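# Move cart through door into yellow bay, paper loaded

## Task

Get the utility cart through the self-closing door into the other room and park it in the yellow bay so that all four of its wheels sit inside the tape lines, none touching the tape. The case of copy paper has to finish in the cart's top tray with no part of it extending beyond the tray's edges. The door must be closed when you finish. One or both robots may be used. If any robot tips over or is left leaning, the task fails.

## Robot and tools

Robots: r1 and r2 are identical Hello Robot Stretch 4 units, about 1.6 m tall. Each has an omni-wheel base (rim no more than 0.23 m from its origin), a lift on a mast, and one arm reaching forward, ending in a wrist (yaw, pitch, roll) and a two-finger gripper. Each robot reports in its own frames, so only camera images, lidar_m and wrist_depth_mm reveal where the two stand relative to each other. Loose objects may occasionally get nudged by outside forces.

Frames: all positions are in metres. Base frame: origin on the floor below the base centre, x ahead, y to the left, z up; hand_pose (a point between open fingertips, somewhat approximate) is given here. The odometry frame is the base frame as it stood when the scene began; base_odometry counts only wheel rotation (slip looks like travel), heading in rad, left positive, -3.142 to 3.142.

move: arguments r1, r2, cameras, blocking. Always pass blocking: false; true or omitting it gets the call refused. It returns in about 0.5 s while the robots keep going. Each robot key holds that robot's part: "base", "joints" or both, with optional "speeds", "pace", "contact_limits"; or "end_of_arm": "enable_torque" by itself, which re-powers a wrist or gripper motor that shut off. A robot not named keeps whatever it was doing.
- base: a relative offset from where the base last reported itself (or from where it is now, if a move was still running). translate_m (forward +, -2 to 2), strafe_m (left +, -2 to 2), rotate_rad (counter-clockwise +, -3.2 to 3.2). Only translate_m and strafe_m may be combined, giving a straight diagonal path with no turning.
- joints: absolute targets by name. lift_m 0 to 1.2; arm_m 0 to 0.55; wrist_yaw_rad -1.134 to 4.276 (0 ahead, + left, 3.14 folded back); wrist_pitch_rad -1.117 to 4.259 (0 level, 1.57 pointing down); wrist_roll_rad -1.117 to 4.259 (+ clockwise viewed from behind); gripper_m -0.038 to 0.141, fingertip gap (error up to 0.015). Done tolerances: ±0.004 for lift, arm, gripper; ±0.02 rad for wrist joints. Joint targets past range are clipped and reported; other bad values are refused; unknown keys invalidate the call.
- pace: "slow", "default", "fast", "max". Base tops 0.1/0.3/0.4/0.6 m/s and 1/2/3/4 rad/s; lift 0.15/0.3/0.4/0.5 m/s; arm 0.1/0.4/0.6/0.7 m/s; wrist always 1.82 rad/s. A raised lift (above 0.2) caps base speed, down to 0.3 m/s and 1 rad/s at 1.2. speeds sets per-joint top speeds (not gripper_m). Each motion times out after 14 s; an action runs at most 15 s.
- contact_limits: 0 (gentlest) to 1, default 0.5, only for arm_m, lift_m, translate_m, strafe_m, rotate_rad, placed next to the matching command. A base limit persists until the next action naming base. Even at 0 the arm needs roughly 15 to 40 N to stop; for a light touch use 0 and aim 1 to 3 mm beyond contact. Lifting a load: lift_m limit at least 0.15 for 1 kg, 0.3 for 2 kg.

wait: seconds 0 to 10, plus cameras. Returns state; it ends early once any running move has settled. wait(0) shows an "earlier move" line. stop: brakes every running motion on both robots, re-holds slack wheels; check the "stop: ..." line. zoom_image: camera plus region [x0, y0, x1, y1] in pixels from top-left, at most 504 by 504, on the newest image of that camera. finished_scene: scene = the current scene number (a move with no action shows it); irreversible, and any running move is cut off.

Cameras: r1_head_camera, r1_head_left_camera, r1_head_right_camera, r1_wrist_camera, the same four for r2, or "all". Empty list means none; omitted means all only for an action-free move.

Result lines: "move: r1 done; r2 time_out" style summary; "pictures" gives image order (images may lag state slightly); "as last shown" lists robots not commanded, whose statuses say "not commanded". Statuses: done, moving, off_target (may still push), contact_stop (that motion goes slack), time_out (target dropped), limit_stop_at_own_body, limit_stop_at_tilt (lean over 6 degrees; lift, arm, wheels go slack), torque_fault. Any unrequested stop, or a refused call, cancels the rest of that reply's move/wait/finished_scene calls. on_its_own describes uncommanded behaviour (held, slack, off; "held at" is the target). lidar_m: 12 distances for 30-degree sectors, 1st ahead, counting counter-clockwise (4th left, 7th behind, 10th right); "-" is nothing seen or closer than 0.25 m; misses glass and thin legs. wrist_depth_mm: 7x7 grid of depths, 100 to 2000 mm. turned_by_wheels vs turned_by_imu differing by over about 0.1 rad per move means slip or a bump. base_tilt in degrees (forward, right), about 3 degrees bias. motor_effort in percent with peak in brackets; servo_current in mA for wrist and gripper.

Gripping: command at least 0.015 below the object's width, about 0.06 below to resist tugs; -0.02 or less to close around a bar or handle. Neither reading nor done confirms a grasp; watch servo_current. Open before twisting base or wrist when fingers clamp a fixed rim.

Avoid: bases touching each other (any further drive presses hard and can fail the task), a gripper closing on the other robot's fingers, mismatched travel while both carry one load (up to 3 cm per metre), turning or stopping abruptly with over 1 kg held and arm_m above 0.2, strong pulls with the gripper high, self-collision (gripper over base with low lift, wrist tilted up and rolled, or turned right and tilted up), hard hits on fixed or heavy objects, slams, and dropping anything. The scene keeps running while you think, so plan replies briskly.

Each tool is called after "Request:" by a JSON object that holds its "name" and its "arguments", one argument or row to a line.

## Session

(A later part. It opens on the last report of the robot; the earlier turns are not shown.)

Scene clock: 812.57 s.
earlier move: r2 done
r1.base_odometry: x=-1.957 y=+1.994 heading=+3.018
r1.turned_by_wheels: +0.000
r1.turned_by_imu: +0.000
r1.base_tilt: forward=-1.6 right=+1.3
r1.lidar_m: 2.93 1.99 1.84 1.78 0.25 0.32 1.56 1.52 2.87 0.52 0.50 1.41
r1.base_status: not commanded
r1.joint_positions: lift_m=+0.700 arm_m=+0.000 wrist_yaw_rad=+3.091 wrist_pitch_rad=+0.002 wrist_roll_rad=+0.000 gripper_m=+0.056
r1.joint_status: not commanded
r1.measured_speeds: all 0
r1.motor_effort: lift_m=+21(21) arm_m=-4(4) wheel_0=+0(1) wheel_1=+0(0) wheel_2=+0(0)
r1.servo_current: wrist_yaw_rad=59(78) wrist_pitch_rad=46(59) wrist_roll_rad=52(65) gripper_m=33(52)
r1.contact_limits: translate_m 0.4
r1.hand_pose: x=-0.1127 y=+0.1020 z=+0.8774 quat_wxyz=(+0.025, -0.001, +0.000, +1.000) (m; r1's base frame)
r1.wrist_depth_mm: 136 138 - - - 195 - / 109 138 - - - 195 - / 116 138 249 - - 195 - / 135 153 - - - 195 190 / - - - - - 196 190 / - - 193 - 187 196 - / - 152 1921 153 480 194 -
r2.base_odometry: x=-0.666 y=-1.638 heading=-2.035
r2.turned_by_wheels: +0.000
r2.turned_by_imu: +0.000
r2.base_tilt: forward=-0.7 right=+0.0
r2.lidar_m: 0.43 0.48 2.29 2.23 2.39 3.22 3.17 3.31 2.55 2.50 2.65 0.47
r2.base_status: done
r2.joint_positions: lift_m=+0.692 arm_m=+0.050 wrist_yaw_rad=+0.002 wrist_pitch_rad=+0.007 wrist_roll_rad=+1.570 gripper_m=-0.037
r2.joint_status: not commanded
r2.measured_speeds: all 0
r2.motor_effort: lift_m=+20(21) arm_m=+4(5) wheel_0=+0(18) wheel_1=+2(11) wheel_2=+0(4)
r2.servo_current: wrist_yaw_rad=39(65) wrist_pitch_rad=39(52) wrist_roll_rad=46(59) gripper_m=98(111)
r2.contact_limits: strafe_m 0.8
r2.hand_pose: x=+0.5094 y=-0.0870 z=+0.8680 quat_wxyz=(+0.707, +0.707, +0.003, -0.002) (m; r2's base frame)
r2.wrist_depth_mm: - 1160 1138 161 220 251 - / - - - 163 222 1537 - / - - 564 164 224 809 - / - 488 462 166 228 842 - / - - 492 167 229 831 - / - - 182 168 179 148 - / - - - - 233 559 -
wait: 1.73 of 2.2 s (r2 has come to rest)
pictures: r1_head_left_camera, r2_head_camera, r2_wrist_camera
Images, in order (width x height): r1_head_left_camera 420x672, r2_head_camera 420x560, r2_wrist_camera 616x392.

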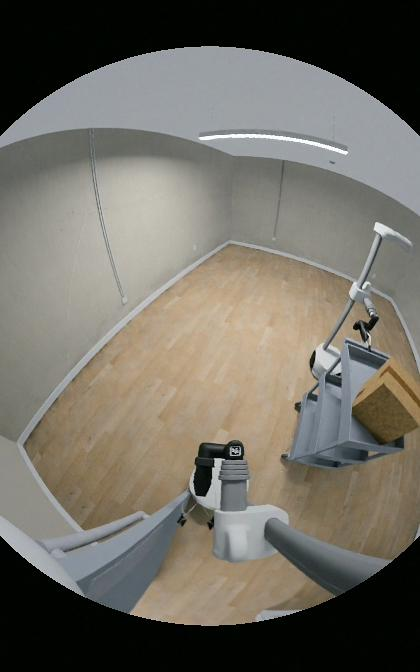

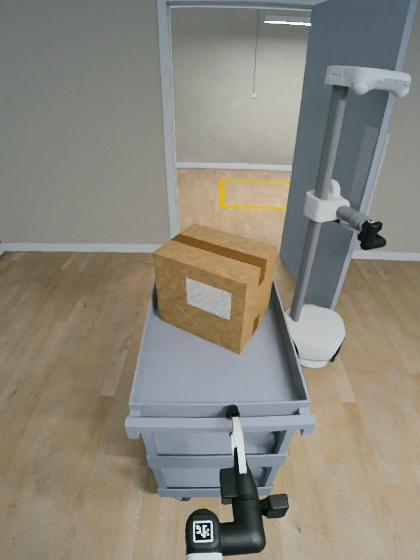

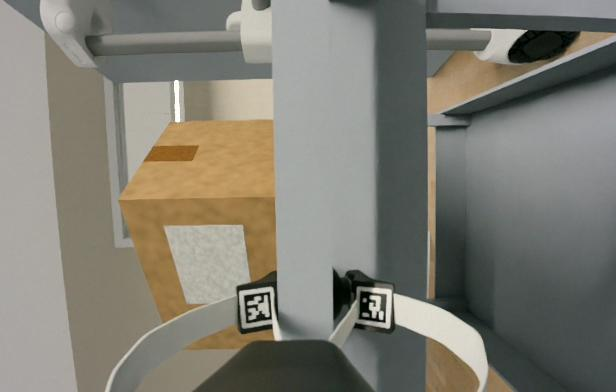

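Request:
{"name": "move", "arguments": {
  "blocking": false,
  "r2": {"base":{"translate_m":0.5,"strafe_m":-0.01},"contact_limits":{"translate_m":0.8},"pace":"slow"}
}}

Request:
{"name": "wait", "arguments": {
  "seconds": 5.6,
  "cameras": ["r2_wrist_camera","r2_head_camera","r1_head_left_camera"]
}}

Scene clock: 819.60 s.
move: r2 moving
r1: as last shown
r1.lidar_m: 2.93 1.99 1.85 1.81 0.25 0.34 1.55 1.53 2.87 0.53 0.53 1.43
r1.motor_effort: lift_m=+21(21) arm_m=-4(4) wheel_0=+0(0) wheel_1=+0(0) wheel_2=+0(0)
r1.servo_current: wrist_yaw_rad=46(65) wrist_pitch_rad=39(52) wrist_roll_rad=59(59) gripper_m=39(46)
r1.contact_limits: translate_m 0.4
r1.wrist_depth_mm: 136 138 - - - 195 - / 109 138 - - - 195 - / 116 139 249 - - 195 - / 135 153 - - - 195 190 / - - - - - 196 191 / - - 193 - 187 197 - / - 152 1983 154 488 194 -
r2.base_odometry: x=-0.672 y=-1.648 heading=-2.035
r2.turned_by_wheels: +0.000
r2.turned_by_imu: +0.000
r2.base_tilt: forward=-0.7 right=+0.1
r2.lidar_m: 0.40 0.46 2.30 2.25 2.38 3.25 3.20 3.31 2.56 2.49 2.66 0.47
r2.base_status: translate_m moving; strafe_m moving
r2.joint_positions: lift_m=+0.692 arm_m=+0.050 wrist_yaw_rad=+0.000 wrist_pitch_rad=+0.007 wrist_roll_rad=+1.570 gripper_m=-0.037
r2.joint_status: not commanded
r2.measured_speeds: translate_m=+0.050 strafe_m=-0.001 rotate_rad=-0.001 lift_m=+0.000 arm_m=+0.000 wrist_yaw_rad=-0.007 wrist_pitch_rad=+0.000 wrist_roll_rad=+0.000
r2.motor_effort: lift_m=+20(20) arm_m=+5(5) wheel_0=+7(11) wheel_1=+8(8) wheel_2=-13(14)
r2.servo_current: wrist_yaw_rad=39(65) wrist_pitch_rad=39(52) wrist_roll_rad=46(59) gripper_m=104(104)
r2.contact_limits: translate_m 0.8
r2.hand_pose: x=+0.5092 y=-0.0875 z=+0.8680 quat_wxyz=(+0.707, +0.707, +0.002, -0.003) (m; r2's base frame)
r2.wrist_depth_mm: - 1138 1138 163 224 249 247 / - - - 164 225 1576 - / - - 585 165 226 809 - / - 500 455 166 227 831 - / - - 480 167 229 831 - / - - 183 167 178 149 - / - - 609 - 231 129 -
pictures: none

Scene clock: 825.20 s.
earlier move: r2 moving
r1.base_odometry: x=-1.957 y=+1.994 heading=+3.018
r1.turned_by_wheels: +0.000
r1.turned_by_imu: +0.000
r1.base_tilt: forward=-1.6 right=+1.2
r1.lidar_m: 2.93 2.00 1.85 1.79 0.25 0.33 1.56 1.53 0.58 0.54 0.59 4.63
r1.base_status: not commanded
r1.joint_positions: lift_m=+0.700 arm_m=+0.000 wrist_yaw_rad=+3.091 wrist_pitch_rad=+0.002 wrist_roll_rad=+0.000 gripper_m=+0.056
r1.joint_status: not commanded
r1.measured_speeds: all 0
r1.motor_effort: lift_m=+21(21) arm_m=-4(4) wheel_0=+0(1) wheel_1=+0(0) wheel_2=+0(0)
r1.servo_current: wrist_yaw_rad=46(65) wrist_pitch_rad=39(59) wrist_roll_rad=39(72) gripper_m=39(52)
r1.contact_limits: translate_m 0.4
r1.hand_pose: x=-0.1127 y=+0.1020 z=+0.8774 quat_wxyz=(+0.025, -0.001, +0.000, +1.000) (m; r1's base frame)
r1.wrist_depth_mm: 136 138 - - - 195 - / 109 138 - - - 195 - / 116 139 248 - - 195 - / 135 153 - - - 195 189 / - - - - - 196 191 / - - 195 - 187 196 - / - 152 1983 153 488 194 -
r2.base_odometry: x=-0.899 y=-2.080 heading=-2.034
r2.turned_by_wheels: +0.001
r2.turned_by_imu: +0.003
r2.base_tilt: forward=-0.7 right=+0.1
r2.lidar_m: 0.38 0.39 2.28 2.20 2.37 3.43 3.67 3.33 2.57 2.52 1.04 0.52
r2.base_status: translate_m moving; strafe_m moving
r2.joint_positions: lift_m=+0.692 arm_m=+0.050 wrist_yaw_rad=+0.000 wrist_pitch_rad=+0.007 wrist_roll_rad=+1.570 gripper_m=-0.037
r2.joint_status: not commanded
r2.measured_speeds: all 0
r2.motor_effort: lift_m=+20(21) arm_m=+4(5) wheel_0=+8(12) wheel_1=+6(8) wheel_2=-5(14)
r2.servo_current: wrist_yaw_rad=39(65) wrist_pitch_rad=46(59) wrist_roll_rad=46(59) gripper_m=104(104)
r2.contact_limits: translate_m 0.8
r2.hand_pose: x=+0.5093 y=-0.0873 z=+0.8680 quat_wxyz=(+0.707, +0.707, +0.003, -0.002) (m; r2's base frame)
r2.wrist_depth_mm: - - - 223 251 1430 1138 / 1756 - - 210 279 294 296 / - - - 197 262 1661 512 / - - - 186 249 1576 - / - - 530 177 236 842 - / - 445 183 167 178 - - / - 136 462 - 217 - -
wait: 5.60 s; no rest
pictures: r1_head_left_camera, r2_head_camera, r2_wrist_camera
Images, in order (width x height): r1_head_left_camera 420x672, r2_head_camera 420x560, r2_wrist_camera 616x392.

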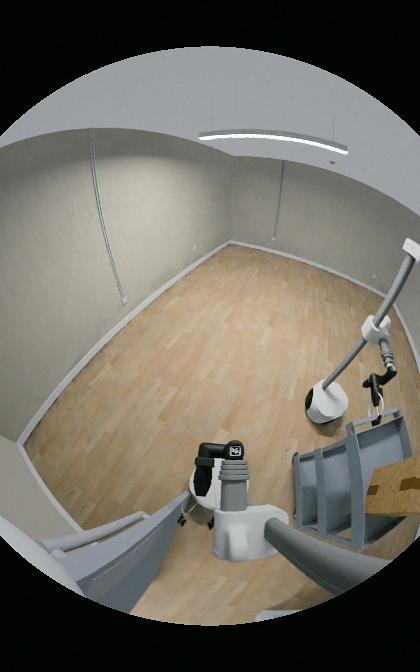

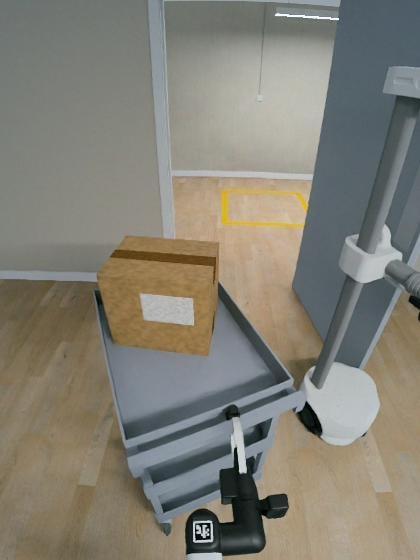

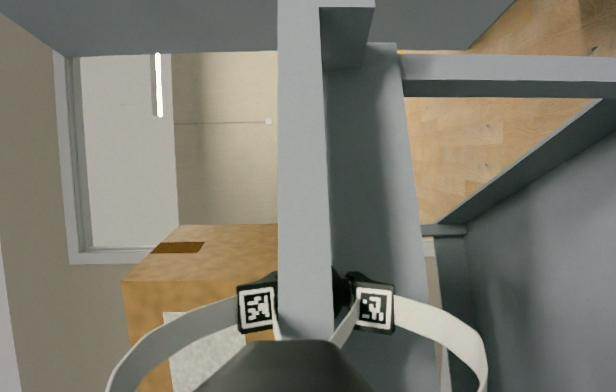

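Request:
{"name": "move", "arguments": {
  "blocking": false,
  "r2": {"base":{"strafe_m":0.45},"contact_limits":{"strafe_m":0.8}}
}}

Request:
{"name": "wait", "arguments": {
  "seconds": 3,
  "cameras": ["r2_wrist_camera","r2_head_camera"]
}}

Scene clock: 832.43 s.
earlier move: r2 done
move: r2 moving
r1: as last shown
r1.base_tilt: forward=-1.6 right=+1.3
r1.lidar_m: 2.93 1.96 1.84 1.81 0.25 0.33 1.58 1.53 0.58 0.55 0.59 4.62
r1.servo_current: wrist_yaw_rad=39(52) wrist_pitch_rad=39(46) wrist_roll_rad=59(72) gripper_m=33(39)
r1.contact_limits: translate_m 0.4
r1.wrist_depth_mm: 136 138 - - - 194 - / 109 138 - - - 194 - / 116 139 249 - - 195 - / 135 153 - - - 195 191 / - - - - - 196 191 / - - 194 - 187 196 - / - 152 1921 153 488 194 -
r2.base_odometry: x=-0.866 y=-2.096 heading=-2.035
r2.turned_by_wheels: +0.000
r2.turned_by_imu: +0.000
r2.base_tilt: forward=-0.7 right=+0.1
r2.lidar_m: 0.38 0.38 2.22 2.20 2.34 3.40 3.70 3.38 2.63 2.56 1.06 0.50
r2.base_status: strafe_m moving
r2.joint_positions: lift_m=+0.692 arm_m=+0.050 wrist_yaw_rad=-0.007 wrist_pitch_rad=+0.007 wrist_roll_rad=+1.570 gripper_m=-0.037
r2.joint_status: not commanded
r2.measured_speeds: translate_m=+0.000 strafe_m=+0.141 rotate_rad=-0.003 lift_m=+0.000 arm_m=+0.000 wrist_yaw_rad=-0.021 wrist_pitch_rad=+0.000 wrist_roll_rad=+0.000
r2.motor_effort: lift_m=+20(20) arm_m=+4(4) wheel_0=-14(17) wheel_1=+11(13) wheel_2=+0(4)
r2.servo_current: wrist_yaw_rad=52(52) wrist_pitch_rad=46(59) wrist_roll_rad=39(59) gripper_m=98(104)
r2.contact_limits: strafe_m 0.8
r2.hand_pose: x=+0.5086 y=-0.0894 z=+0.8680 quat_wxyz=(+0.707, +0.707, +0.000, -0.005) (m; r2's base frame)
r2.wrist_depth_mm: - - - 221 287 1430 1160 / - - - 210 281 300 300 / - - - 196 262 1661 496 / - - - 186 248 1576 - / - - 530 178 235 820 - / - 442 183 167 177 - - / - 136 466 - - - -
pictures: none

Scene clock: 834.77 s.
earlier move: r2 done
r1.base_odometry: x=-1.957 y=+1.994 heading=+3.018
r1.turned_by_wheels: +0.000
r1.turned_by_imu: +0.000
r1.base_tilt: forward=-1.6 right=+1.3
r1.lidar_m: 2.92 1.97 1.84 1.81 0.25 0.34 1.57 1.53 0.72 0.77 1.29 4.62
r1.base_status: not commanded
r1.joint_positions: lift_m=+0.700 arm_m=+0.000 wrist_yaw_rad=+3.091 wrist_pitch_rad=+0.002 wrist_roll_rad=+0.000 gripper_m=+0.056
r1.joint_status: not commanded
r1.measured_speeds: all 0
r1.motor_effort: lift_m=+21(21) arm_m=-4(4) wheel_0=+0(1) wheel_1=+0(0) wheel_2=+0(0)
r1.servo_current: wrist_yaw_rad=33(72) wrist_pitch_rad=39(52) wrist_roll_rad=46(72) gripper_m=46(46)
r1.contact_limits: translate_m 0.4
r1.hand_pose: x=-0.1127 y=+0.1020 z=+0.8774 quat_wxyz=(+0.025, -0.001, +0.000, +1.000) (m; r1's base frame)
r1.wrist_depth_mm: 136 138 - - - 195 - / 109 138 - - - 194 - / 116 139 249 - - 195 - / 135 153 - - - 195 190 / - - - - - 196 191 / - - 194 - 187 196 - / - 151 1921 154 484 194 -
r2.base_odometry: x=-0.496 y=-2.281 heading=-2.034
r2.turned_by_wheels: +0.000
r2.turned_by_imu: +0.000
r2.base_tilt: forward=-0.7 right=+0.1
r2.lidar_m: 0.48 0.53 1.81 1.74 1.90 2.75 3.65 3.90 3.03 2.98 1.28 0.46
r2.base_status: done
r2.joint_positions: lift_m=+0.692 arm_m=+0.050 wrist_yaw_rad=-0.001 wrist_pitch_rad=+0.007 wrist_roll_rad=+1.570 gripper_m=-0.037
r2.joint_status: not commanded
r2.measured_speeds: all 0
r2.motor_effort: lift_m=+20(21) arm_m=+4(5) wheel_0=-2(18) wheel_1=+2(13) wheel_2=-1(4)
r2.servo_current: wrist_yaw_rad=46(59) wrist_pitch_rad=52(59) wrist_roll_rad=52(59) gripper_m=98(104)
r2.contact_limits: strafe_m 0.8
r2.hand_pose: x=+0.5092 y=-0.0877 z=+0.8680 quat_wxyz=(+0.707, +0.707, +0.002, -0.003) (m; r2's base frame)
r2.wrist_depth_mm: 1756 - - 131 186 - - / - - 496 136 195 - - / - 439 430 142 205 - - / - 480 488 150 215 - - / - - 591 157 225 - - / - - 179 167 178 148 - / - 136 - - - 1537 492
wait: 2.33 of 3 s (r2 has come to rest)
pictures: r2_head_camera, r2_wrist_camera
Images, in order (width x height): r2_head_camera 420x560, r2_wrist_camera 616x392.

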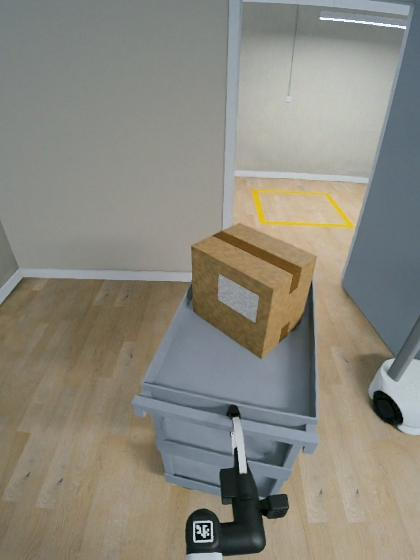

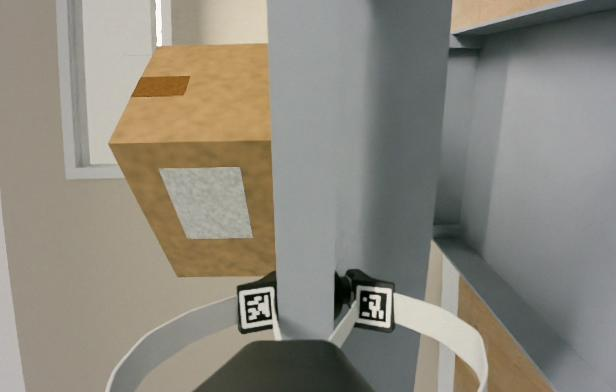

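Request:
{"name": "move", "arguments": {
  "blocking": false,
  "r2": {"base":{"translate_m":0.5,"strafe_m":-0.15},"contact_limits":{"translate_m":0.8},"pace":"slow"}
}}

Request:
{"name": "wait", "arguments": {
  "seconds": 5.8,
  "cameras": ["r2_wrist_camera","r2_head_camera"]
}}

Scene clock: 840.10 s.
move: r2 moving
r1: as last shown
r1.lidar_m: 2.90 1.99 1.86 1.82 0.25 0.34 1.59 1.55 0.72 0.77 1.28 4.61
r1.servo_current: wrist_yaw_rad=59(65) wrist_pitch_rad=46(46) wrist_roll_rad=52(59) gripper_m=33(46)
r1.contact_limits: translate_m 0.4
r1.wrist_depth_mm: 136 138 - - - 195 - / 109 138 - - - 195 - / 116 139 249 - - 195 - / 135 153 - - - 195 190 / - - - - - 195 191 / - - 194 - 187 196 - / - 151 1983 153 488 195 -
r2.base_odometry: x=-0.505 y=-2.291 heading=-2.034
r2.turned_by_wheels: +0.000
r2.turned_by_imu: +0.001
r2.base_tilt: forward=-0.7 right=+0.1
r2.lidar_m: 0.49 0.53 1.83 1.76 1.90 2.74 3.67 3.89 3.04 2.98 1.27 0.44
r2.base_status: translate_m moving; strafe_m moving
r2.joint_positions: lift_m=+0.692 arm_m=+0.050 wrist_yaw_rad=-0.001 wrist_pitch_rad=+0.007 wrist_roll_rad=+1.570 gripper_m=-0.037
r2.joint_status: not commanded
r2.measured_speeds: translate_m=+0.049 strafe_m=-0.014 rotate_rad=+0.001 lift_m=+0.000 arm_m=+0.000 wrist_yaw_rad=+0.000 wrist_pitch_rad=+0.000 wrist_roll_rad=+0.000
r2.motor_effort: lift_m=+20(20) arm_m=+4(4) wheel_0=+10(12) wheel_1=+7(8) wheel_2=-13(13)
r2.servo_current: wrist_yaw_rad=26(59) wrist_pitch_rad=52(52) wrist_roll_rad=52(52) gripper_m=98(104)
r2.contact_limits: translate_m 0.8
r2.hand_pose: x=+0.5092 y=-0.0877 z=+0.8680 quat_wxyz=(+0.707, +0.707, +0.002, -0.003) (m; r2's base frame)
r2.wrist_depth_mm: - - - 131 186 - - / - - 500 136 195 - - / - 439 436 143 205 - - / - 480 484 150 214 - - / - - 574 156 222 - - / - - 180 166 177 - - / - - - - - 1576 496
pictures: none

Scene clock: 845.90 s.
earlier move: r2 moving
r1.base_odometry: x=-1.957 y=+1.994 heading=+3.018
r1.turned_by_wheels: +0.000
r1.turned_by_imu: +0.000
r1.base_tilt: forward=-1.6 right=+1.3
r1.lidar_m: 2.91 1.98 1.84 1.84 0.25 0.33 1.56 0.84 0.76 0.89 3.77 4.64
r1.base_status: not commanded
r1.joint_positions: lift_m=+0.700 arm_m=+0.000 wrist_yaw_rad=+3.091 wrist_pitch_rad=+0.002 wrist_roll_rad=+0.000 gripper_m=+0.056
r1.joint_status: not commanded
r1.measured_speeds: all 0
r1.motor_effort: lift_m=+21(21) arm_m=-4(4) wheel_0=+0(1) wheel_1=+0(1) wheel_2=+0(0)
r1.servo_current: wrist_yaw_rad=52(72) wrist_pitch_rad=46(52) wrist_roll_rad=59(65) gripper_m=46(52)
r1.contact_limits: translate_m 0.4
r1.hand_pose: x=-0.1127 y=+0.1020 z=+0.8774 quat_wxyz=(+0.025, -0.001, +0.000, +1.000) (m; r1's base frame)
r1.wrist_depth_mm: 136 138 - - - 195 - / 109 138 - - - 195 - / 116 139 249 - - 195 - / 135 154 - - - 196 190 / 149 - - - - 196 191 / - - 194 - 187 196 - / - 152 1983 153 484 194 -
r2.base_odometry: x=-0.854 y=-2.661 heading=-2.034
r2.turned_by_wheels: +0.000
r2.turned_by_imu: +0.003
r2.base_tilt: forward=-0.7 right=+0.0
r2.lidar_m: 0.42 0.41 1.92 1.88 2.01 2.96 4.20 3.80 2.90 0.98 0.91 0.49
r2.base_status: translate_m moving; strafe_m moving
r2.joint_positions: lift_m=+0.692 arm_m=+0.050 wrist_yaw_rad=+0.001 wrist_pitch_rad=+0.007 wrist_roll_rad=+1.570 gripper_m=-0.037
r2.joint_status: not commanded
r2.measured_speeds: all 0
r2.motor_effort: lift_m=+20(21) arm_m=+4(5) wheel_0=+7(14) wheel_1=+6(8) wheel_2=-5(14)
r2.servo_current: wrist_yaw_rad=46(65) wrist_pitch_rad=46(59) wrist_roll_rad=46(65) gripper_m=98(104)
r2.contact_limits: translate_m 0.8
r2.hand_pose: x=+0.5093 y=-0.0872 z=+0.8680 quat_wxyz=(+0.707, +0.707, +0.003, -0.002) (m; r2's base frame)
r2.wrist_depth_mm: - - - 190 256 264 265 / - - - 186 249 1576 1138 / - - - 182 243 1618 - / - - 569 235 237 809 - / - 459 455 174 233 831 - / - 480 183 168 179 - - / - 136 517 - 223 - -
wait: 5.80 s; no rest
pictures: r2_head_camera, r2_wrist_camera
Images, in order (width x height): r2_head_camera 420x560, r2_wrist_camera 616x392.

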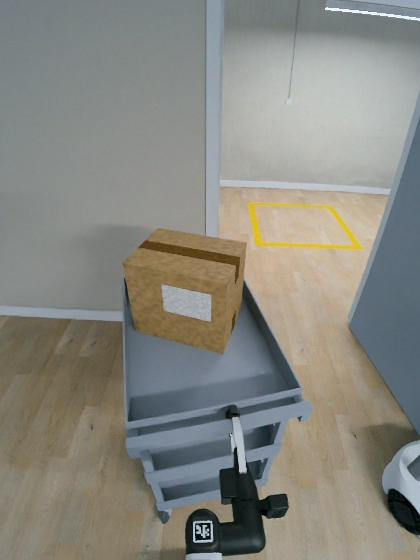

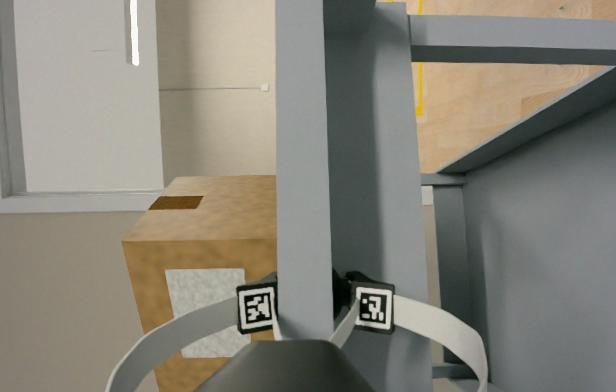

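Request:
{"name": "move", "arguments": {
  "blocking": false,
  "r2": {"base":{"strafe_m":0.45},"contact_limits":{"strafe_m":0.8}}
}}

Request:
{"name": "wait", "arguments": {
  "seconds": 2.8
}}

Request:
{"name": "move", "arguments": {
  "blocking": false,
  "r2": {"base":{"translate_m":0.3,"strafe_m":-0.15},"contact_limits":{"translate_m":0.8},"pace":"slow"}
}}

Request:
{"name": "wait", "arguments": {
  "seconds": 4,
  "cameras": ["r2_wrist_camera","r2_head_camera"]
}}

Scene clock: 859.60 s.
earlier move: r2 done
move: r2 moving
r1: as last shown
r1.lidar_m: 2.93 1.99 1.86 1.79 0.25 0.33 1.55 0.88 0.76 0.92 3.74 4.62
r1.motor_effort: lift_m=+21(21) arm_m=-4(4) wheel_0=+0(1) wheel_1=+0(0) wheel_2=+0(0)
r1.servo_current: wrist_yaw_rad=39(59) wrist_pitch_rad=33(46) wrist_roll_rad=39(72) gripper_m=46(52)
r1.contact_limits: translate_m 0.4
r1.wrist_depth_mm: 136 138 - - - 195 - / 109 138 - - - 195 - / 116 139 249 - - 195 - / 135 153 - - - 195 189 / 148 - - - - 196 191 / - - 193 - 187 196 - / - 152 1921 153 484 194 -
r2.base_odometry: x=-0.821 y=-2.677 heading=-2.034
r2.turned_by_wheels: +0.000
r2.turned_by_imu: +0.000
r2.base_tilt: forward=-0.7 right=+0.1
r2.lidar_m: 0.41 0.41 1.88 1.85 1.98 2.88 4.18 3.81 2.97 1.01 0.94 0.50
r2.base_status: strafe_m moving
r2.joint_positions: lift_m=+0.692 arm_m=+0.050 wrist_yaw_rad=-0.005 wrist_pitch_rad=+0.007 wrist_roll_rad=+1.570 gripper_m=-0.037
r2.joint_status: not commanded
r2.measured_speeds: translate_m=-0.001 strafe_m=+0.139 rotate_rad=+0.005 lift_m=+0.000 arm_m=+0.000 wrist_yaw_rad=-0.002 wrist_pitch_rad=+0.000 wrist_roll_rad=+0.000
r2.motor_effort: lift_m=+20(20) arm_m=+4(4) wheel_0=-16(17) wheel_1=+11(12) wheel_2=+1(4)
r2.servo_current: wrist_yaw_rad=59(59) wrist_pitch_rad=52(52) wrist_roll_rad=39(59) gripper_m=98(104)
r2.contact_limits: strafe_m 0.8
r2.hand_pose: x=+0.5088 y=-0.0889 z=+0.8680 quat_wxyz=(+0.707, +0.707, +0.001, -0.004) (m; r2's base frame)
r2.wrist_depth_mm: - - - 190 257 265 266 / - - - 185 248 1618 1160 / - - - 181 243 1661 - / - - 559 235 237 - - / - 459 462 173 232 820 - / - 480 184 168 178 148 - / - 137 512 - 223 - -
pictures: none

Scene clock: 861.93 s.
earlier move: r2 done
r1.base_odometry: x=-1.957 y=+1.994 heading=+3.018
r1.turned_by_wheels: +0.000
r1.turned_by_imu: +0.000
r1.base_tilt: forward=-1.6 right=+1.3
r1.lidar_m: 2.90 1.99 1.84 1.83 0.25 0.34 1.55 1.01 1.03 1.32 3.74 4.62
r1.base_status: not commanded
r1.joint_positions: lift_m=+0.700 arm_m=+0.000 wrist_yaw_rad=+3.091 wrist_pitch_rad=+0.002 wrist_roll_rad=+0.000 gripper_m=+0.056
r1.joint_status: not commanded
r1.measured_speeds: all 0
r1.motor_effort: lift_m=+21(21) arm_m=-4(4) wheel_0=+0(1) wheel_1=+0(0) wheel_2=+0(0)
r1.servo_current: wrist_yaw_rad=59(72) wrist_pitch_rad=46(52) wrist_roll_rad=39(72) gripper_m=39(52)
r1.contact_limits: translate_m 0.4
r1.hand_pose: x=-0.1127 y=+0.1020 z=+0.8774 quat_wxyz=(+0.025, -0.001, +0.000, +1.000) (m; r1's base frame)
r1.wrist_depth_mm: 136 138 - - - 195 - / 109 138 - - - 195 - / 116 139 250 - - 195 - / 135 153 - - - 195 190 / - - - - - 196 191 / - - 193 - 187 196 - / - 152 1983 153 488 195 -
r2.base_odometry: x=-0.451 y=-2.862 heading=-2.034
r2.turned_by_wheels: +0.000
r2.turned_by_imu: -0.001
r2.base_tilt: forward=-0.7 right=+0.1
r2.lidar_m: 0.49 1.82 1.46 1.40 1.53 2.23 4.17 4.36 3.39 1.36 1.32 0.42
r2.base_status: done
r2.joint_positions: lift_m=+0.692 arm_m=+0.050 wrist_yaw_rad=-0.001 wrist_pitch_rad=+0.007 wrist_roll_rad=+1.570 gripper_m=-0.037
r2.joint_status: not commanded
r2.measured_speeds: all 0
r2.motor_effort: lift_m=+20(21) arm_m=+4(5) wheel_0=-3(17) wheel_1=+2(12) wheel_2=+0(4)
r2.servo_current: wrist_yaw_rad=46(65) wrist_pitch_rad=52(59) wrist_roll_rad=46(59) gripper_m=91(104)
r2.contact_limits: strafe_m 0.8
r2.hand_pose: x=+0.5092 y=-0.0877 z=+0.8680 quat_wxyz=(+0.707, +0.707, +0.002, -0.003) (m; r2's base frame)
r2.wrist_depth_mm: - 442 445 104 163 - - / - 402 399 115 173 - - / - 449 452 121 187 - - / - - 574 132 203 - - / - - - 146 220 - - / - - 180 160 178 1397 488 / - 136 - - - 129 455
wait: 2.33 of 2.8 s (r2 has come to rest)
pictures: none

Scene clock: 862.43 s.
move: r2 moving
r1: as last shown
r1.lidar_m: 2.93 1.98 1.86 1.80 0.25 0.33 1.54 1.01 1.00 1.30 3.74 4.64
r1.servo_current: wrist_yaw_rad=33(72) wrist_pitch_rad=39(46) wrist_roll_rad=39(52) gripper_m=46(46)
r1.contact_limits: translate_m 0.4
r1.wrist_depth_mm: 136 138 - - - 195 - / 109 138 - - - 195 - / 116 139 249 - - 196 - / 135 153 - - - 196 190 / - - - - - 196 191 / - - 193 - 188 196 - / - 152 1921 153 488 194 -
r2.base_odometry: x=-0.462 y=-2.871 heading=-2.034
r2.turned_by_wheels: +0.001
r2.turned_by_imu: +0.001
r2.base_tilt: forward=-0.7 right=+0.1
r2.lidar_m: 0.46 1.81 1.47 1.44 1.57 2.26 4.18 4.36 3.39 1.34 1.33 0.43
r2.base_status: translate_m moving; strafe_m moving
r2.joint_positions: lift_m=+0.692 arm_m=+0.050 wrist_yaw_rad=-0.001 wrist_pitch_rad=+0.007 wrist_roll_rad=+1.570 gripper_m=-0.037
r2.joint_status: not commanded
r2.measured_speeds: translate_m=+0.050 strafe_m=-0.025 rotate_rad=+0.000 lift_m=+0.000 arm_m=+0.000 wrist_yaw_rad=+0.000 wrist_pitch_rad=+0.000 wrist_roll_rad=+0.000
r2.motor_effort: lift_m=+20(20) arm_m=+4(4) wheel_0=+8(12) wheel_1=+6(8) wheel_2=-12(14)
r2.servo_current: wrist_yaw_rad=46(59) wrist_pitch_rad=59(59) wrist_roll_rad=52(52) gripper_m=98(104)
r2.contact_limits: translate_m 0.8
r2.hand_pose: x=+0.5092 y=-0.0877 z=+0.8680 quat_wxyz=(+0.707, +0.707, +0.002, -0.003) (m; r2's base frame)
r2.wrist_depth_mm: - 455 445 105 160 - - / - 399 402 114 172 - - / - 449 452 119 185 - - / - - 564 131 201 - - / - - - 143 219 - - / - - 181 158 178 549 492 / - - - - - 149 455
pictures: none

Scene clock: 866.43 s.
earlier move: r2 moving
r1.base_odometry: x=-1.957 y=+1.994 heading=+3.018
r1.turned_by_wheels: +0.000
r1.turned_by_imu: +0.000
r1.base_tilt: forward=-1.6 right=+1.3
r1.lidar_m: 2.93 2.01 1.86 1.79 0.25 0.33 1.56 1.10 1.07 1.12 3.74 4.63
r1.base_status: not commanded
r1.joint_positions: lift_m=+0.700 arm_m=+0.000 wrist_yaw_rad=+3.091 wrist_pitch_rad=+0.002 wrist_roll_rad=+0.000 gripper_m=+0.056
r1.joint_status: not commanded
r1.measured_speeds: all 0
r1.motor_effort: lift_m=+21(21) arm_m=-3(4) wheel_0=+0(1) wheel_1=+0(0) wheel_2=+0(0)
r1.servo_current: wrist_yaw_rad=59(72) wrist_pitch_rad=46(52) wrist_roll_rad=52(72) gripper_m=46(46)
r1.contact_limits: translate_m 0.4
r1.hand_pose: x=-0.1127 y=+0.1020 z=+0.8774 quat_wxyz=(+0.025, -0.001, +0.000, +1.000) (m; r1's base frame)
r1.wrist_depth_mm: 136 138 - - - 195 - / 109 138 - - - 195 - / 116 139 250 - - 195 - / 135 154 - - - 195 190 / 138 - - - - 196 190 / - - 194 - 187 196 - / - 151 1921 153 484 195 -
r2.base_odometry: x=-0.719 y=-3.064 heading=-2.034
r2.turned_by_wheels: +0.000
r2.turned_by_imu: +0.002
r2.base_tilt: forward=-0.7 right=+0.1
r2.lidar_m: 0.45 0.51 1.59 1.54 1.65 2.49 - 4.20 3.23 1.14 1.52 0.43
r2.base_status: translate_m moving; strafe_m moving
r2.joint_positions: lift_m=+0.692 arm_m=+0.050 wrist_yaw_rad=+0.001 wrist_pitch_rad=+0.007 wrist_roll_rad=+1.570 gripper_m=-0.037
r2.joint_status: not commanded
r2.measured_speeds: all 0
r2.motor_effort: lift_m=+20(21) arm_m=+4(5) wheel_0=+6(16) wheel_1=+5(8) wheel_2=-3(14)
r2.servo_current: wrist_yaw_rad=46(65) wrist_pitch_rad=46(59) wrist_roll_rad=52(59) gripper_m=98(104)
r2.contact_limits: translate_m 0.8
r2.hand_pose: x=+0.5094 y=-0.0870 z=+0.8680 quat_wxyz=(+0.707, +0.707, +0.003, -0.002) (m; r2's base frame)
r2.wrist_depth_mm: - - - 131 187 597 - / - - 496 137 196 - - / - 433 433 144 206 - - / - 480 484 151 216 - - / - - 580 157 224 - - / - - 180 167 178 - - / - - - - - - 492
wait: 4.00 s; no rest
pictures: r2_head_camera, r2_wrist_camera
Images, in order (width x height): r2_head_camera 420x560, r2_wrist_camera 616x392.

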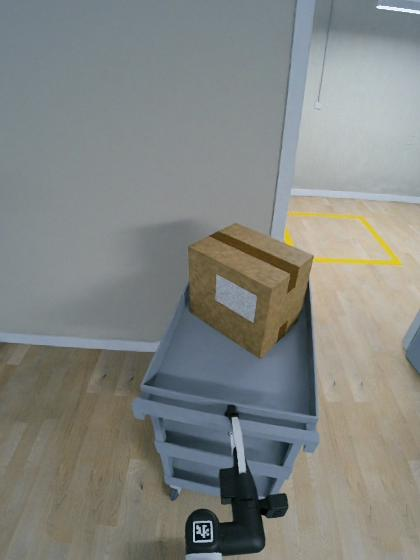

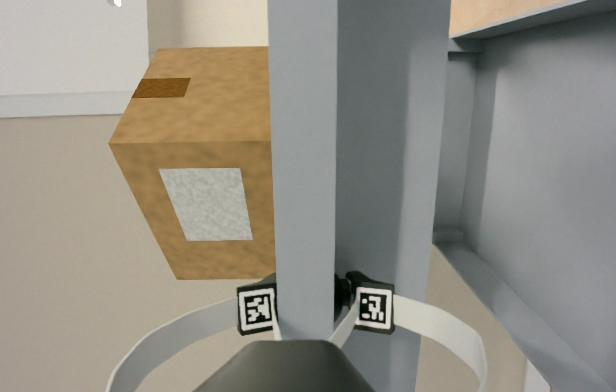

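Request:
{"name": "move", "arguments": {
  "blocking": false,
  "r2": {"base":{"strafe_m":-0.42},"contact_limits":{"strafe_m":0.8}}
}}

Request:
{"name": "wait", "arguments": {
  "seconds": 2.8
}}

Request:
{"name": "move", "arguments": {
  "blocking": false,
  "r2": {"base":{"translate_m":-0.5,"strafe_m":-0.15},"contact_limits":{"translate_m":0.8},"pace":"slow"}
}}

Request:
{"name": "wait", "arguments": {
  "seconds": 5.8,
  "cameras": ["r2_wrist_camera","r2_head_camera","r2_head_right_camera"]
}}

Scene clock: 878.83 s.
earlier move: r2 done
move: r2 moving
r1: as last shown
r1.lidar_m: 2.91 2.01 1.86 1.82 0.25 0.35 1.57 1.08 1.04 1.08 3.77 4.62
r1.servo_current: wrist_yaw_rad=59(59) wrist_pitch_rad=52(52) wrist_roll_rad=46(72) gripper_m=39(46)
r1.contact_limits: translate_m 0.4
r1.wrist_depth_mm: 136 138 - - - 195 - / 109 138 - - - 195 - / 116 139 250 - - 196 - / 135 153 - - - 196 190 / 149 - - - - 195 190 / - - 194 - 187 195 - / - 163 1921 153 488 194 -
r2.base_odometry: x=-0.751 y=-3.048 heading=-2.033
r2.turned_by_wheels: +0.000
r2.turned_by_imu: +0.001
r2.base_tilt: forward=-0.6 right=+0.0
r2.lidar_m: 0.44 0.52 1.64 1.60 1.70 2.51 - 4.14 3.23 1.10 1.25 0.45
r2.base_status: strafe_m moving
r2.joint_positions: lift_m=+0.692 arm_m=+0.050 wrist_yaw_rad=+0.003 wrist_pitch_rad=+0.007 wrist_roll_rad=+1.570 gripper_m=-0.037
r2.joint_status: not commanded
r2.measured_speeds: translate_m=-0.001 strafe_m=-0.140 rotate_rad=+0.003 lift_m=+0.000 arm_m=+0.000 wrist_yaw_rad=+0.000 wrist_pitch_rad=+0.000 wrist_roll_rad=+0.000
r2.motor_effort: lift_m=+20(20) arm_m=+4(4) wheel_0=+15(16) wheel_1=-11(11) wheel_2=+0(4)
r2.servo_current: wrist_yaw_rad=59(59) wrist_pitch_rad=46(52) wrist_roll_rad=46(59) gripper_m=98(98)
r2.contact_limits: strafe_m 0.8
r2.hand_pose: x=+0.5095 y=-0.0864 z=+0.8680 quat_wxyz=(+0.707, +0.707, +0.004, -0.001) (m; r2's base frame)
r2.wrist_depth_mm: - - - 137 195 1430 - / - - 539 142 201 - - / - 442 445 148 208 - - / - 466 473 154 216 - - / - - 554 160 225 - - / - - 182 167 179 - - / - - - - - - 484
pictures: none

Scene clock: 881.07 s.
earlier move: r2 done
r1.base_odometry: x=-1.957 y=+1.994 heading=+3.018
r1.turned_by_wheels: +0.000
r1.turned_by_imu: +0.000
r1.base_tilt: forward=-1.6 right=+1.3
r1.lidar_m: 2.92 2.00 1.84 1.82 0.25 0.34 1.60 0.75 0.71 0.70 3.76 4.62
r1.base_status: not commanded
r1.joint_positions: lift_m=+0.700 arm_m=+0.000 wrist_yaw_rad=+3.091 wrist_pitch_rad=+0.002 wrist_roll_rad=+0.000 gripper_m=+0.056
r1.joint_status: not commanded
r1.measured_speeds: all 0
r1.motor_effort: lift_m=+21(21) arm_m=-4(4) wheel_0=+0(1) wheel_1=+0(0) wheel_2=+0(0)
r1.servo_current: wrist_yaw_rad=33(72) wrist_pitch_rad=39(52) wrist_roll_rad=39(72) gripper_m=39(46)
r1.contact_limits: translate_m 0.4
r1.hand_pose: x=-0.1127 y=+0.1020 z=+0.8774 quat_wxyz=(+0.025, -0.001, +0.000, +1.000) (m; r1's base frame)
r1.wrist_depth_mm: 136 138 - - - 195 - / 109 139 - - - 194 - / 116 139 249 - - 195 - / 135 154 - - - 196 190 / - - - - - 196 191 / - - 194 - 188 195 - / - 163 1983 153 484 194 -
r2.base_odometry: x=-1.095 y=-2.876 heading=-2.034
r2.turned_by_wheels: +0.000
r2.turned_by_imu: +0.000
r2.base_tilt: forward=-0.7 right=+0.0
r2.lidar_m: 0.38 0.35 2.01 1.97 2.10 3.07 - 3.66 2.82 0.70 0.75 0.50
r2.base_status: done
r2.joint_positions: lift_m=+0.692 arm_m=+0.050 wrist_yaw_rad=+0.003 wrist_pitch_rad=+0.007 wrist_roll_rad=+1.570 gripper_m=-0.037
r2.joint_status: not commanded
r2.measured_speeds: all 0
r2.motor_effort: lift_m=+20(20) arm_m=+4(5) wheel_0=+0(18) wheel_1=-3(12) wheel_2=+0(4)
r2.servo_current: wrist_yaw_rad=52(59) wrist_pitch_rad=52(52) wrist_roll_rad=33(59) gripper_m=98(104)
r2.contact_limits: strafe_m 0.8
r2.hand_pose: x=+0.5095 y=-0.0864 z=+0.8680 quat_wxyz=(+0.707, +0.707, +0.004, -0.001) (m; r2's base frame)
r2.wrist_depth_mm: - - - 243 - 1576 1138 / - - - 224 298 312 314 / - - - 207 276 1618 1160 / - - - 191 255 1661 - / - - 544 179 238 820 - / - 445 183 167 179 750 - / - 136 452 - 215 - -
wait: 2.23 of 2.8 s (r2 has come to rest)
pictures: none

Scene clock: 881.57 s.
move: r2 moving
r1: as last shown
r1.lidar_m: 2.92 1.99 1.86 1.81 0.25 0.32 1.58 0.74 0.72 0.70 3.76 4.62
r1.motor_effort: lift_m=+21(21) arm_m=-4(4) wheel_0=-1(1) wheel_1=+0(0) wheel_2=+0(0)
r1.servo_current: wrist_yaw_rad=39(52) wrist_pitch_rad=39(46) wrist_roll_rad=46(59) gripper_m=39(46)
r1.contact_limits: translate_m 0.4
r1.wrist_depth_mm: 136 138 - - - 195 - / 109 138 - - - 195 - / 116 139 248 - - 196 - / 135 153 - - - 196 190 / - - - - - 196 191 / - - 194 - 188 196 - / - 163 1921 154 488 193 -
r2.base_odometry: x=-1.093 y=-2.864 heading=-2.034
r2.turned_by_wheels: +0.000
r2.turned_by_imu: +0.000
r2.base_tilt: forward=-0.6 right=+0.1
r2.lidar_m: 0.36 0.35 2.02 1.98 2.14 3.11 - 3.65 2.82 0.70 0.72 0.51
r2.base_status: translate_m moving; strafe_m moving
r2.joint_positions: lift_m=+0.692 arm_m=+0.050 wrist_yaw_rad=+0.003 wrist_pitch_rad=+0.007 wrist_roll_rad=+1.570 gripper_m=-0.037
r2.joint_status: not commanded
r2.measured_speeds: translate_m=-0.049 strafe_m=-0.014 rotate_rad=+0.002 lift_m=+0.000 arm_m=+0.000 wrist_yaw_rad=+0.000 wrist_pitch_rad=+0.000 wrist_roll_rad=+0.000
r2.motor_effort: lift_m=+20(21) arm_m=+4(4) wheel_0=-4(6) wheel_1=-8(9) wheel_2=+12(13)
r2.servo_current: wrist_yaw_rad=39(65) wrist_pitch_rad=46(52) wrist_roll_rad=52(52) gripper_m=104(104)
r2.contact_limits: translate_m 0.8
r2.hand_pose: x=+0.5095 y=-0.0864 z=+0.8680 quat_wxyz=(+0.707, +0.707, +0.004, -0.001) (m; r2's base frame)
r2.wrist_depth_mm: - - - 242 - 1618 1138 / - - - 223 296 314 315 / - - - 207 273 1618 1138 / - - - 190 254 1708 - / - - 591 180 239 820 - / - 442 183 167 178 759 - / - 136 455 - 216 - -
pictures: none

Scene clock: 887.37 s.
earlier move: r2 moving
r1.base_odometry: x=-1.957 y=+1.994 heading=+3.018
r1.turned_by_wheels: +0.000
r1.turned_by_imu: +0.000
r1.base_tilt: forward=-1.6 right=+1.3
r1.lidar_m: 2.92 2.00 1.84 1.81 0.25 0.35 1.54 0.73 0.49 0.48 0.77 4.63
r1.base_status: not commanded
r1.joint_positions: lift_m=+0.700 arm_m=+0.000 wrist_yaw_rad=+3.091 wrist_pitch_rad=+0.002 wrist_roll_rad=+0.000 gripper_m=+0.056
r1.joint_status: not commanded
r1.measured_speeds: all 0
r1.motor_effort: lift_m=+21(21) arm_m=-4(4) wheel_0=+0(1) wheel_1=+0(0) wheel_2=+0(0)
r1.servo_current: wrist_yaw_rad=39(72) wrist_pitch_rad=46(52) wrist_roll_rad=46(72) gripper_m=52(52)
r1.contact_limits: translate_m 0.4
r1.hand_pose: x=-0.1127 y=+0.1020 z=+0.8774 quat_wxyz=(+0.025, -0.001, +0.000, +1.000) (m; r1's base frame)
r1.wrist_depth_mm: 136 138 - - - 195 - / 109 138 - - - 195 - / 116 139 249 - - 195 - / 135 153 - - - 196 190 / - - - - - 196 190 / - - 194 - 187 196 - / - 152 1983 153 488 195 -
r2.base_odometry: x=-1.006 y=-2.362 heading=-2.034
r2.turned_by_wheels: +0.000
r2.turned_by_imu: +0.000
r2.base_tilt: forward=-0.7 right=+0.0
r2.lidar_m: 0.36 0.38 2.21 2.16 2.32 3.39 4.03 3.39 2.65 2.54 0.77 0.51
r2.base_status: translate_m moving; strafe_m moving
r2.joint_positions: lift_m=+0.692 arm_m=+0.050 wrist_yaw_rad=+0.003 wrist_pitch_rad=+0.007 wrist_roll_rad=+1.570 gripper_m=-0.037
r2.joint_status: not commanded
r2.measured_speeds: all 0
r2.motor_effort: lift_m=+20(21) arm_m=+4(5) wheel_0=-3(10) wheel_1=-5(10) wheel_2=+7(14)
r2.servo_current: wrist_yaw_rad=46(72) wrist_pitch_rad=52(59) wrist_roll_rad=52(59) gripper_m=98(104)
r2.contact_limits: translate_m 0.8
r2.hand_pose: x=+0.5095 y=-0.0866 z=+0.8680 quat_wxyz=(+0.707, +0.707, +0.004, -0.001) (m; r2's base frame)
r2.wrist_depth_mm: - - - 232 - 1618 1138 / - - - 216 289 301 304 / - - - 202 270 1661 508 / - - - 189 251 1618 - / 1576 - 544 180 238 820 - / - 445 183 167 179 148 - / - 136 462 - 216 - -
wait: 5.80 s; no rest
pictures: r2_head_camera, r2_head_right_camera, r2_wrist_camera
Images, in order (width x height): r2_head_camera 420x560, r2_head_right_camera 420x672, r2_wrist_camera 616x392.

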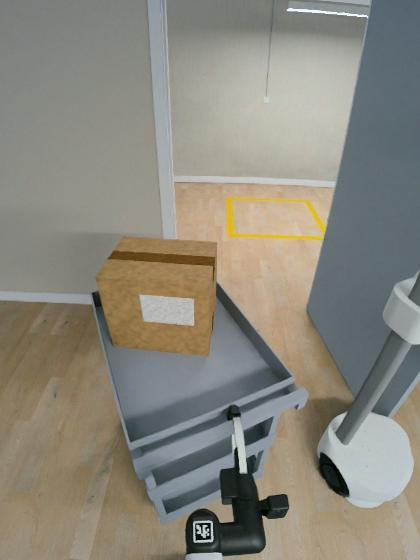

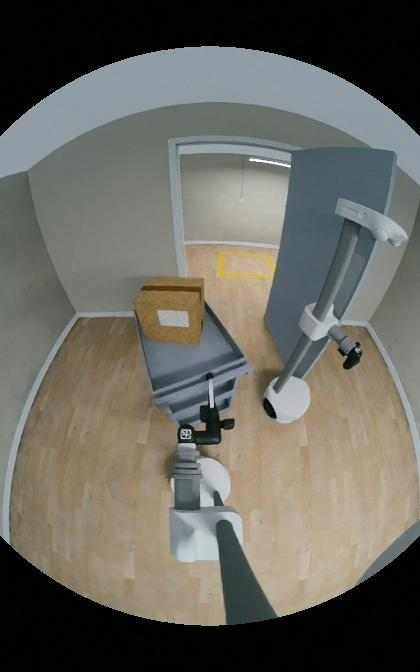

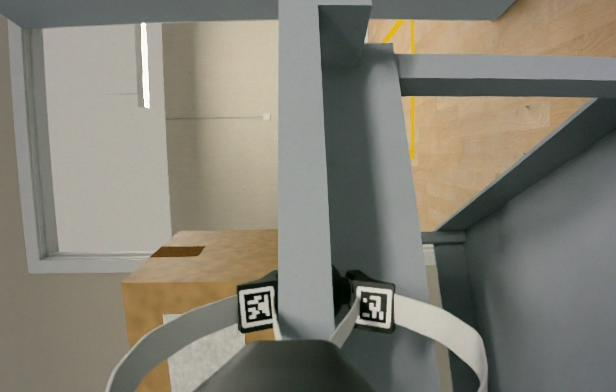

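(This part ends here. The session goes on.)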